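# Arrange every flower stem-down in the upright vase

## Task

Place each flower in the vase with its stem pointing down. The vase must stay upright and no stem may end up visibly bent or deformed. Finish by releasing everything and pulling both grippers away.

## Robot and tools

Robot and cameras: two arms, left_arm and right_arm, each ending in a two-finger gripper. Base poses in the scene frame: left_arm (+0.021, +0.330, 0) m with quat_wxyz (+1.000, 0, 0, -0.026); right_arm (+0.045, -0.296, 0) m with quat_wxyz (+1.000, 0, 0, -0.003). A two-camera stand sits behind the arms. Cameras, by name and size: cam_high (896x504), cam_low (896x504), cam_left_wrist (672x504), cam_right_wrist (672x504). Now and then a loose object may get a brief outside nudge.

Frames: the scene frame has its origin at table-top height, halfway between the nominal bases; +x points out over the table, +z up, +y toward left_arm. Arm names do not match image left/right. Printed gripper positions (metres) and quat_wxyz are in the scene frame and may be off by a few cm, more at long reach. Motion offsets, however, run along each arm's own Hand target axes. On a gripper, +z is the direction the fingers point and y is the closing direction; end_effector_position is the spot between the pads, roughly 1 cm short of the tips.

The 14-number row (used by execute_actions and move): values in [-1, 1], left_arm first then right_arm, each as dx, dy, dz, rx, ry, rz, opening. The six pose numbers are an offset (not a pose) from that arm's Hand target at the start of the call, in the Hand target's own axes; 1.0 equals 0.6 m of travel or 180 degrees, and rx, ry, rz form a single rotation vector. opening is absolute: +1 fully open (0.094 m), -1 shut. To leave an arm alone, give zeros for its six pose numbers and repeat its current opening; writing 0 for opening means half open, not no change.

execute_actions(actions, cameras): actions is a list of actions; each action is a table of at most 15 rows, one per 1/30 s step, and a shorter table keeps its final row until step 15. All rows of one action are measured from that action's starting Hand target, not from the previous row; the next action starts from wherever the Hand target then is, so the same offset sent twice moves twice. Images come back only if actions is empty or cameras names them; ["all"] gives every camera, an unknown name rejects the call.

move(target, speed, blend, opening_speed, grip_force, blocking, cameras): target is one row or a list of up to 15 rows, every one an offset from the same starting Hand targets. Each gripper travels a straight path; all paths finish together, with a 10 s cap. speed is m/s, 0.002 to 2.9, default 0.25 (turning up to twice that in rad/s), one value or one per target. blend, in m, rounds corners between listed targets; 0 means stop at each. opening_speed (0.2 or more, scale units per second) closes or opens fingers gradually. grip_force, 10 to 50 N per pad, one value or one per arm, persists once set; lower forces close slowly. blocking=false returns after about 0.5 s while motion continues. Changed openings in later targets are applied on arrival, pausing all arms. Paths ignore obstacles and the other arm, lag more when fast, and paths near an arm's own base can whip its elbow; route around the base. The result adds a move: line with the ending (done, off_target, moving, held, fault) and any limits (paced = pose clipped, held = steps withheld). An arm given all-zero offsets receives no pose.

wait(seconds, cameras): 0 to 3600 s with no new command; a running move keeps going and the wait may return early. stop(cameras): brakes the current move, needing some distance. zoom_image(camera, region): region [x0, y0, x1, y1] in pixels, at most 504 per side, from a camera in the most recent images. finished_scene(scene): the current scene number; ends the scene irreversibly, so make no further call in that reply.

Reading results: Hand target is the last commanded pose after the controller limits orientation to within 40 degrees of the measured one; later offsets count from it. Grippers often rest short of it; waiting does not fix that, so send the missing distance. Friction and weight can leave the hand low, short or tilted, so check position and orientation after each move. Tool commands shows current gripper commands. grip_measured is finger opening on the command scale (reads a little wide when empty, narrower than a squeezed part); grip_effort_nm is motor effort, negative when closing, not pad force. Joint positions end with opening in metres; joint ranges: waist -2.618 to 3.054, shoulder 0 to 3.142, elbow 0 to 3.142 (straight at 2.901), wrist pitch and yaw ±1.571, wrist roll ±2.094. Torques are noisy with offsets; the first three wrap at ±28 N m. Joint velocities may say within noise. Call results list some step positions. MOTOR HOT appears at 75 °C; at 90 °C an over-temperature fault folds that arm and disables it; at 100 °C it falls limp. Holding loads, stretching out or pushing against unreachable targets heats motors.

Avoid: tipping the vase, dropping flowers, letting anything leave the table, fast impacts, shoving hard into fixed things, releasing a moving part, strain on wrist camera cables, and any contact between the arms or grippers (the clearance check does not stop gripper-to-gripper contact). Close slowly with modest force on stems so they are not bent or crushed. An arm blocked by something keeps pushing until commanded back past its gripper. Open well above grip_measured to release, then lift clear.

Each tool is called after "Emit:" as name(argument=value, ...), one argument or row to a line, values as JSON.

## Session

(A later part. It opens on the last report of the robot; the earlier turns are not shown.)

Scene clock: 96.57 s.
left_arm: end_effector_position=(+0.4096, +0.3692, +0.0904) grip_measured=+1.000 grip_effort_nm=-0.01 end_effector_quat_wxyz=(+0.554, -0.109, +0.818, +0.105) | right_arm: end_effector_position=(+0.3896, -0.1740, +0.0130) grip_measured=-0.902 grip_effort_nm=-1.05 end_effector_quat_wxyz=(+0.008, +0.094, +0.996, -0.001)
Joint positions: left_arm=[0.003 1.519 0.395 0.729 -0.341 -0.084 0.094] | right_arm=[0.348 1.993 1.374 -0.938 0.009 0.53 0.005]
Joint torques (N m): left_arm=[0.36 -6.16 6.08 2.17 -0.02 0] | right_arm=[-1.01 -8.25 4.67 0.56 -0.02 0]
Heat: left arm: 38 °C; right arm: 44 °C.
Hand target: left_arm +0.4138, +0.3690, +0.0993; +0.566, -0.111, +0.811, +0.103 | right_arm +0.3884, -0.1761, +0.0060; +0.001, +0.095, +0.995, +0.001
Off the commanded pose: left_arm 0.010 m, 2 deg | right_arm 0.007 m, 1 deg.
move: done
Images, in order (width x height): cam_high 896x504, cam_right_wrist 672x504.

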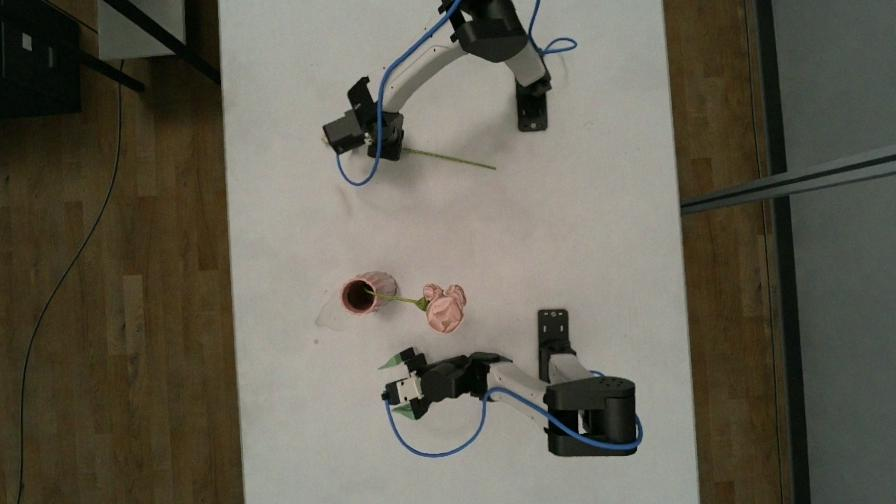

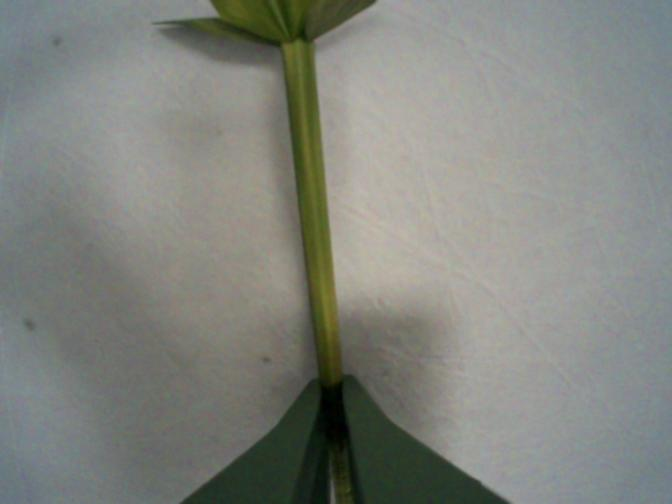

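Emit:
move(
  target=[
    [0,0,0,0,0,0,1,0,0,-0.3,0,0,0,-1],
    [0,0,0,0,0,0,1,0.10,0.082,-0.70,0,-0.5,0,-1],
    [0,0,0,0,0,0,1,0.141,0.221,-0.923,-0.303,-0.557,-0.261,-1],
    [0,0,0,0,0,0,1,0.114,0.44,-0.90,-0.303,-0.557,-0.261,-1],
  ],
  blend=[0.04,0.04,0.02,0],
  speed=[0.3,0.3,0.3,0.15],
  cameras=["cam_high","cam_low"],
)

Emit:
zoom_image(
  camera="cam_high",
  region=[280, 190, 480, 340],
)

Emit:
zoom_image(
  camera="cam_low",
  region=[350, 20, 630, 300],
)

Scene clock: 112.63 s.
left_arm: end_effector_position=(+0.4096, +0.3692, +0.0904) grip_measured=+1.000 grip_effort_nm=-0.01 end_effector_quat_wxyz=(+0.554, -0.109, +0.818, +0.105) | right_arm: end_effector_position=(+0.3723, +0.0966, +0.5250) grip_measured=-0.902 grip_effort_nm=-1.05 end_effector_quat_wxyz=(+0.732, -0.300, +0.522, +0.319)
Joint positions: left_arm=[0.003 1.519 0.395 0.729 -0.341 -0.084 0.094] | right_arm=[0.852 1.623 1.703 0.199 -0.081 -0.087 0.005]
Joint torques (N m): left_arm=[0.34 -6.16 6.08 2.16 -0.01 0.01] | right_arm=[0.49 -6.54 10.45 2.23 0.18 -0.04]
Heat: left arm: 39 °C; right arm: 44 °C.
Hand target: left_arm +0.4138, +0.3690, +0.0993; +0.566, -0.111, +0.811, +0.103 | right_arm +0.3705, +0.0954, +0.5462; +0.750, -0.288, +0.503, +0.319
Off the commanded pose: left_arm 0.010 m, 2 deg | right_arm 0.021 m, 3 deg.
move: off_target (right_arm)

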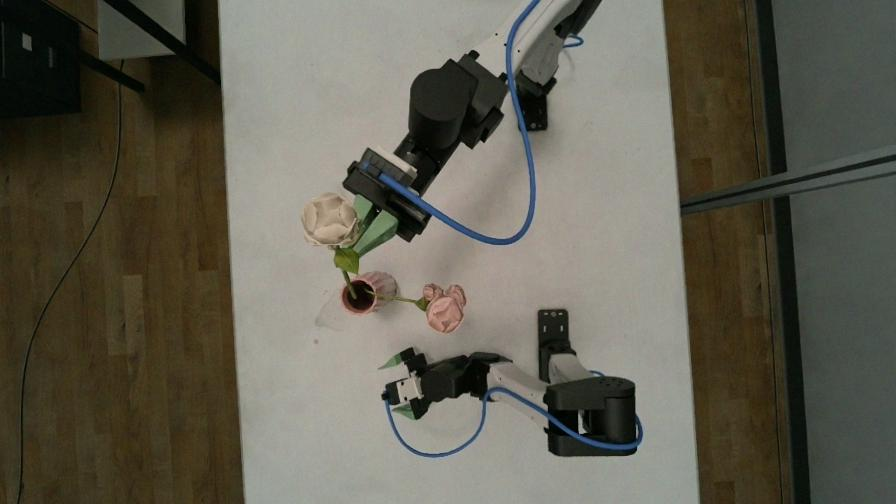

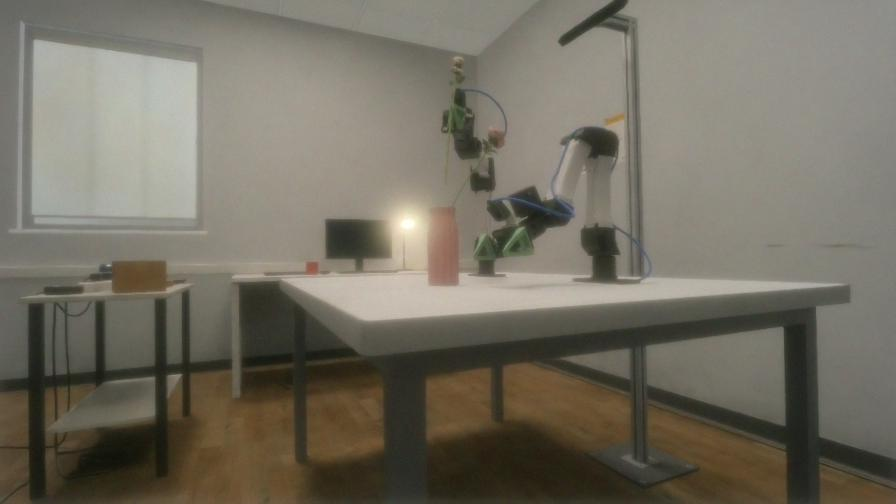

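Scaled by 2.520.

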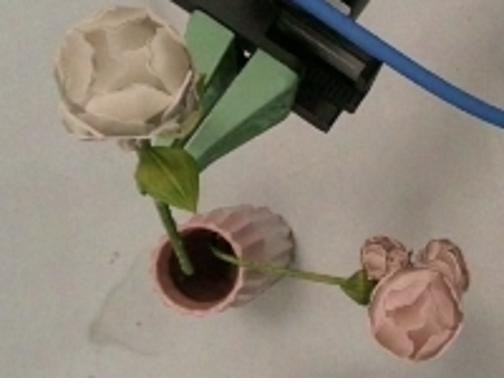

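Scaled by 1.800.

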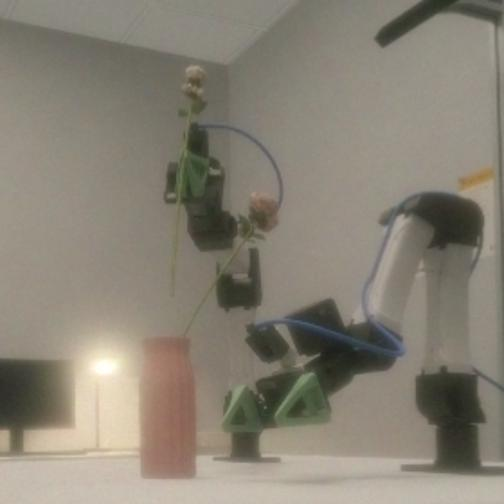

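Emit:
move(
  target=[
    [0,0,0,0,0,0,1,0.184,0.03,-0.024,0,0,0,-1],
    [0,0,0,0,0,0,1,0.297,0.049,0.009,0,0.08,-0.02,-1],
    [0,0,0,0,0,0,1,0.389,0.062,-0.02,0,0.08,-0.02,-1],
  ],
  blend=[0.02,0.01,0],
  speed=0.12,
  cameras=["cam_high","cam_low"],
)

Scene clock: 120.53 s.
left_arm: end_effector_position=(+0.4096, +0.3692, +0.0904) grip_measured=+1.000 grip_effort_nm=-0.01 end_effector_quat_wxyz=(+0.554, -0.109, +0.818, +0.105) | right_arm: end_effector_position=(+0.4046, +0.1510, +0.3207) grip_measured=-0.902 grip_effort_nm=-1.05 end_effector_quat_wxyz=(+0.684, -0.344, +0.588, +0.259)
Joint positions: left_arm=[0.003 1.519 0.395 0.729 -0.341 -0.084 0.094] | right_arm=[0.898 1.812 1.303 0.58 0.001 -0.168 0.005]
Joint torques (N m): left_arm=[0.38 -6.15 6.11 2.16 -0.02 0.01] | right_arm=[0.88 -8.66 6.42 2.45 0.17 -0.02]
Heat: left arm: 39 °C; right arm: 44 °C.
Hand target: left_arm +0.4138, +0.3690, +0.0993; +0.566, -0.111, +0.811, +0.103 | right_arm +0.4029, +0.1538, +0.3192; +0.691, -0.342, +0.584, +0.257
Off the commanded pose: left_arm 0.010 m, 2 deg | right_arm 0.004 m, 1 deg.
move: done

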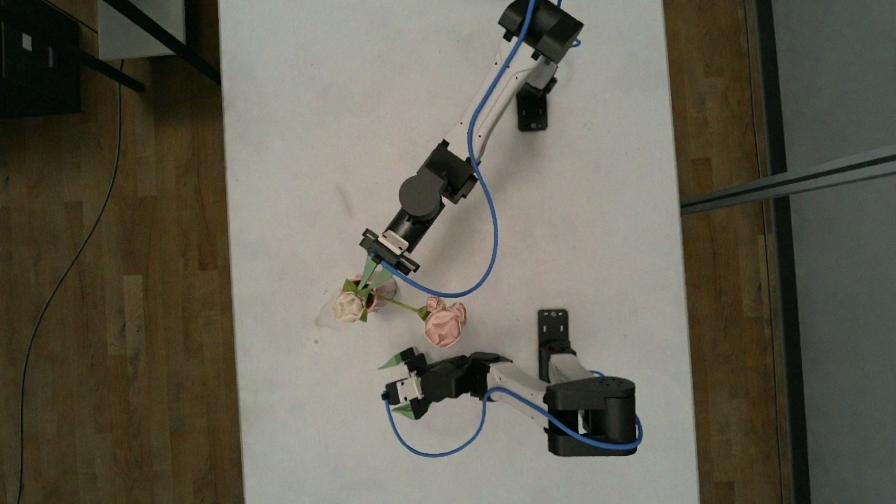

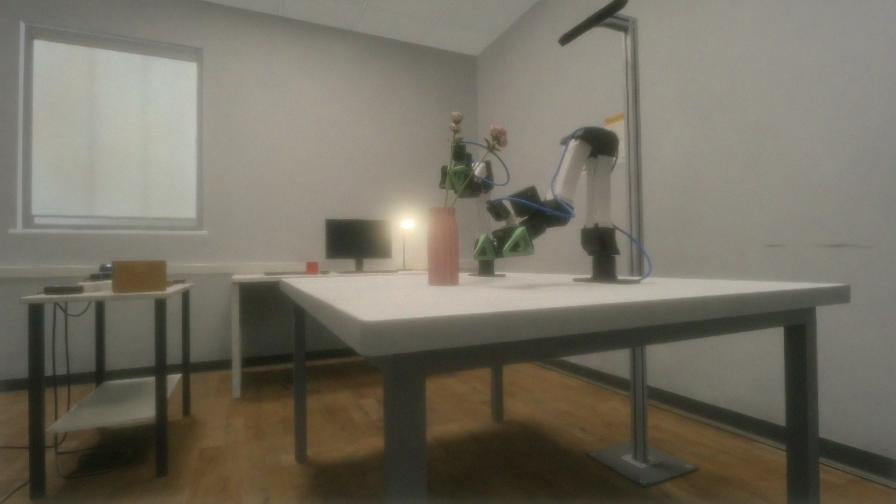

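Emit:
move(
  target=[
    [0,0,0,0,0,0,1,0.0,0,0,0,0,0,-0.4],
    [0,0,0,0,0,0,1,0,0,-0.25,0,0,0,-0.4],
  ],
  opening_speed=0.6,
  speed=0.2,
  cameras=["cam_high","cam_low","cam_right_wrist"],
)

Scene clock: 124.63 s.
left_arm: end_effector_position=(+0.4096, +0.3692, +0.0904) grip_measured=+1.000 grip_effort_nm=-0.01 end_effector_quat_wxyz=(+0.554, -0.109, +0.818, +0.105) | right_arm: end_effector_position=(+0.3129, +0.0416, +0.3011) grip_measured=-0.402 grip_effort_nm=0.07 end_effector_quat_wxyz=(+0.683, -0.345, +0.589, +0.259)
Joint positions: left_arm=[0.003 1.519 0.395 0.729 -0.341 -0.084 0.094] | right_arm=[0.908 1.283 0.71 0.64 0.011 -0.168 0.028]
Joint torques (N m): left_arm=[0.32 -6.12 6.09 2.16 -0.01 0.02] | right_arm=[0.81 -6.68 5.96 2.23 0.16 -0.01]
Heat: left arm: 39 °C; right arm: 44 °C.
Hand target: left_arm +0.4138, +0.3690, +0.0993; +0.566, -0.111, +0.811, +0.103 | right_arm +0.3084, +0.0380, +0.3065; +0.691, -0.341, +0.584, +0.257
Off the commanded pose: left_arm 0.010 m, 2 deg | right_arm 0.008 m, 1 deg.
move: done

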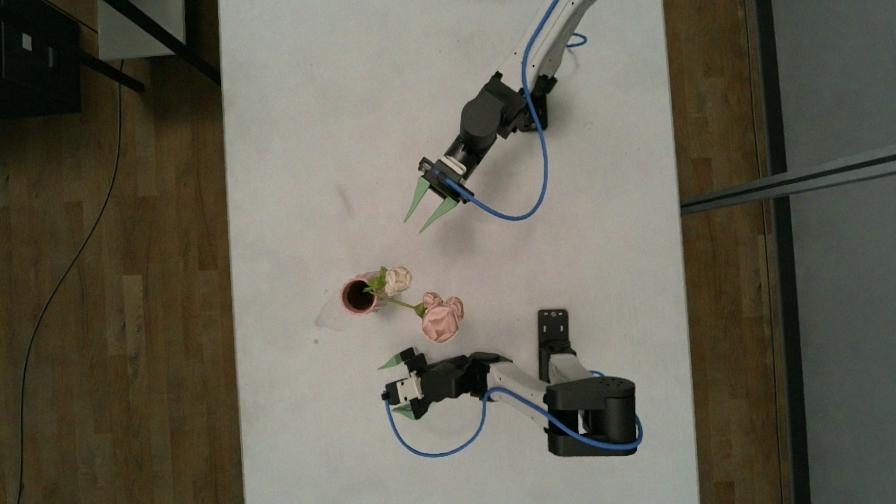

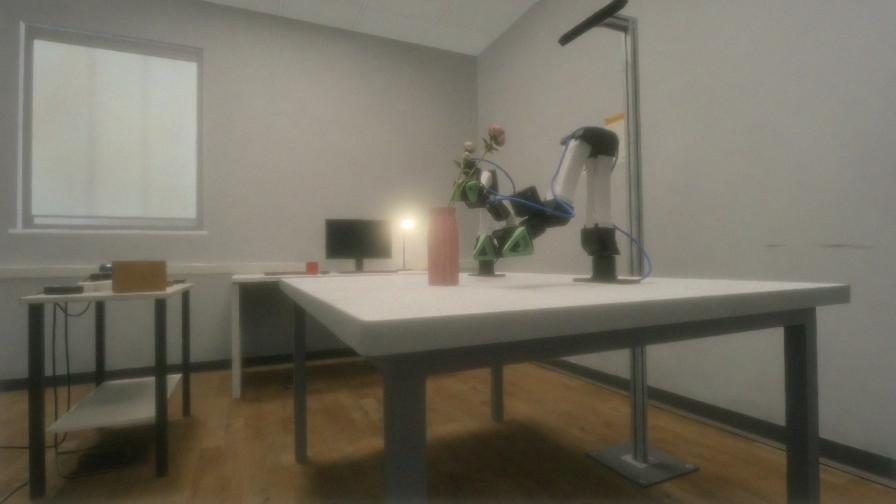

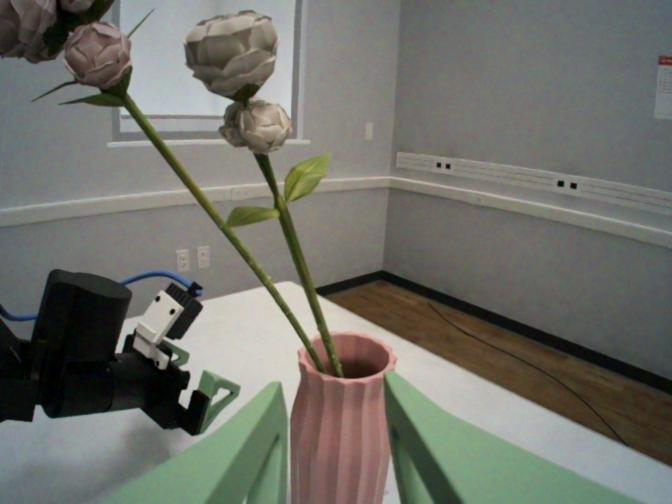

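Both in and clear.

Emit:
finished_scene(
  scene=2,
)

The scene is finished: the task was done.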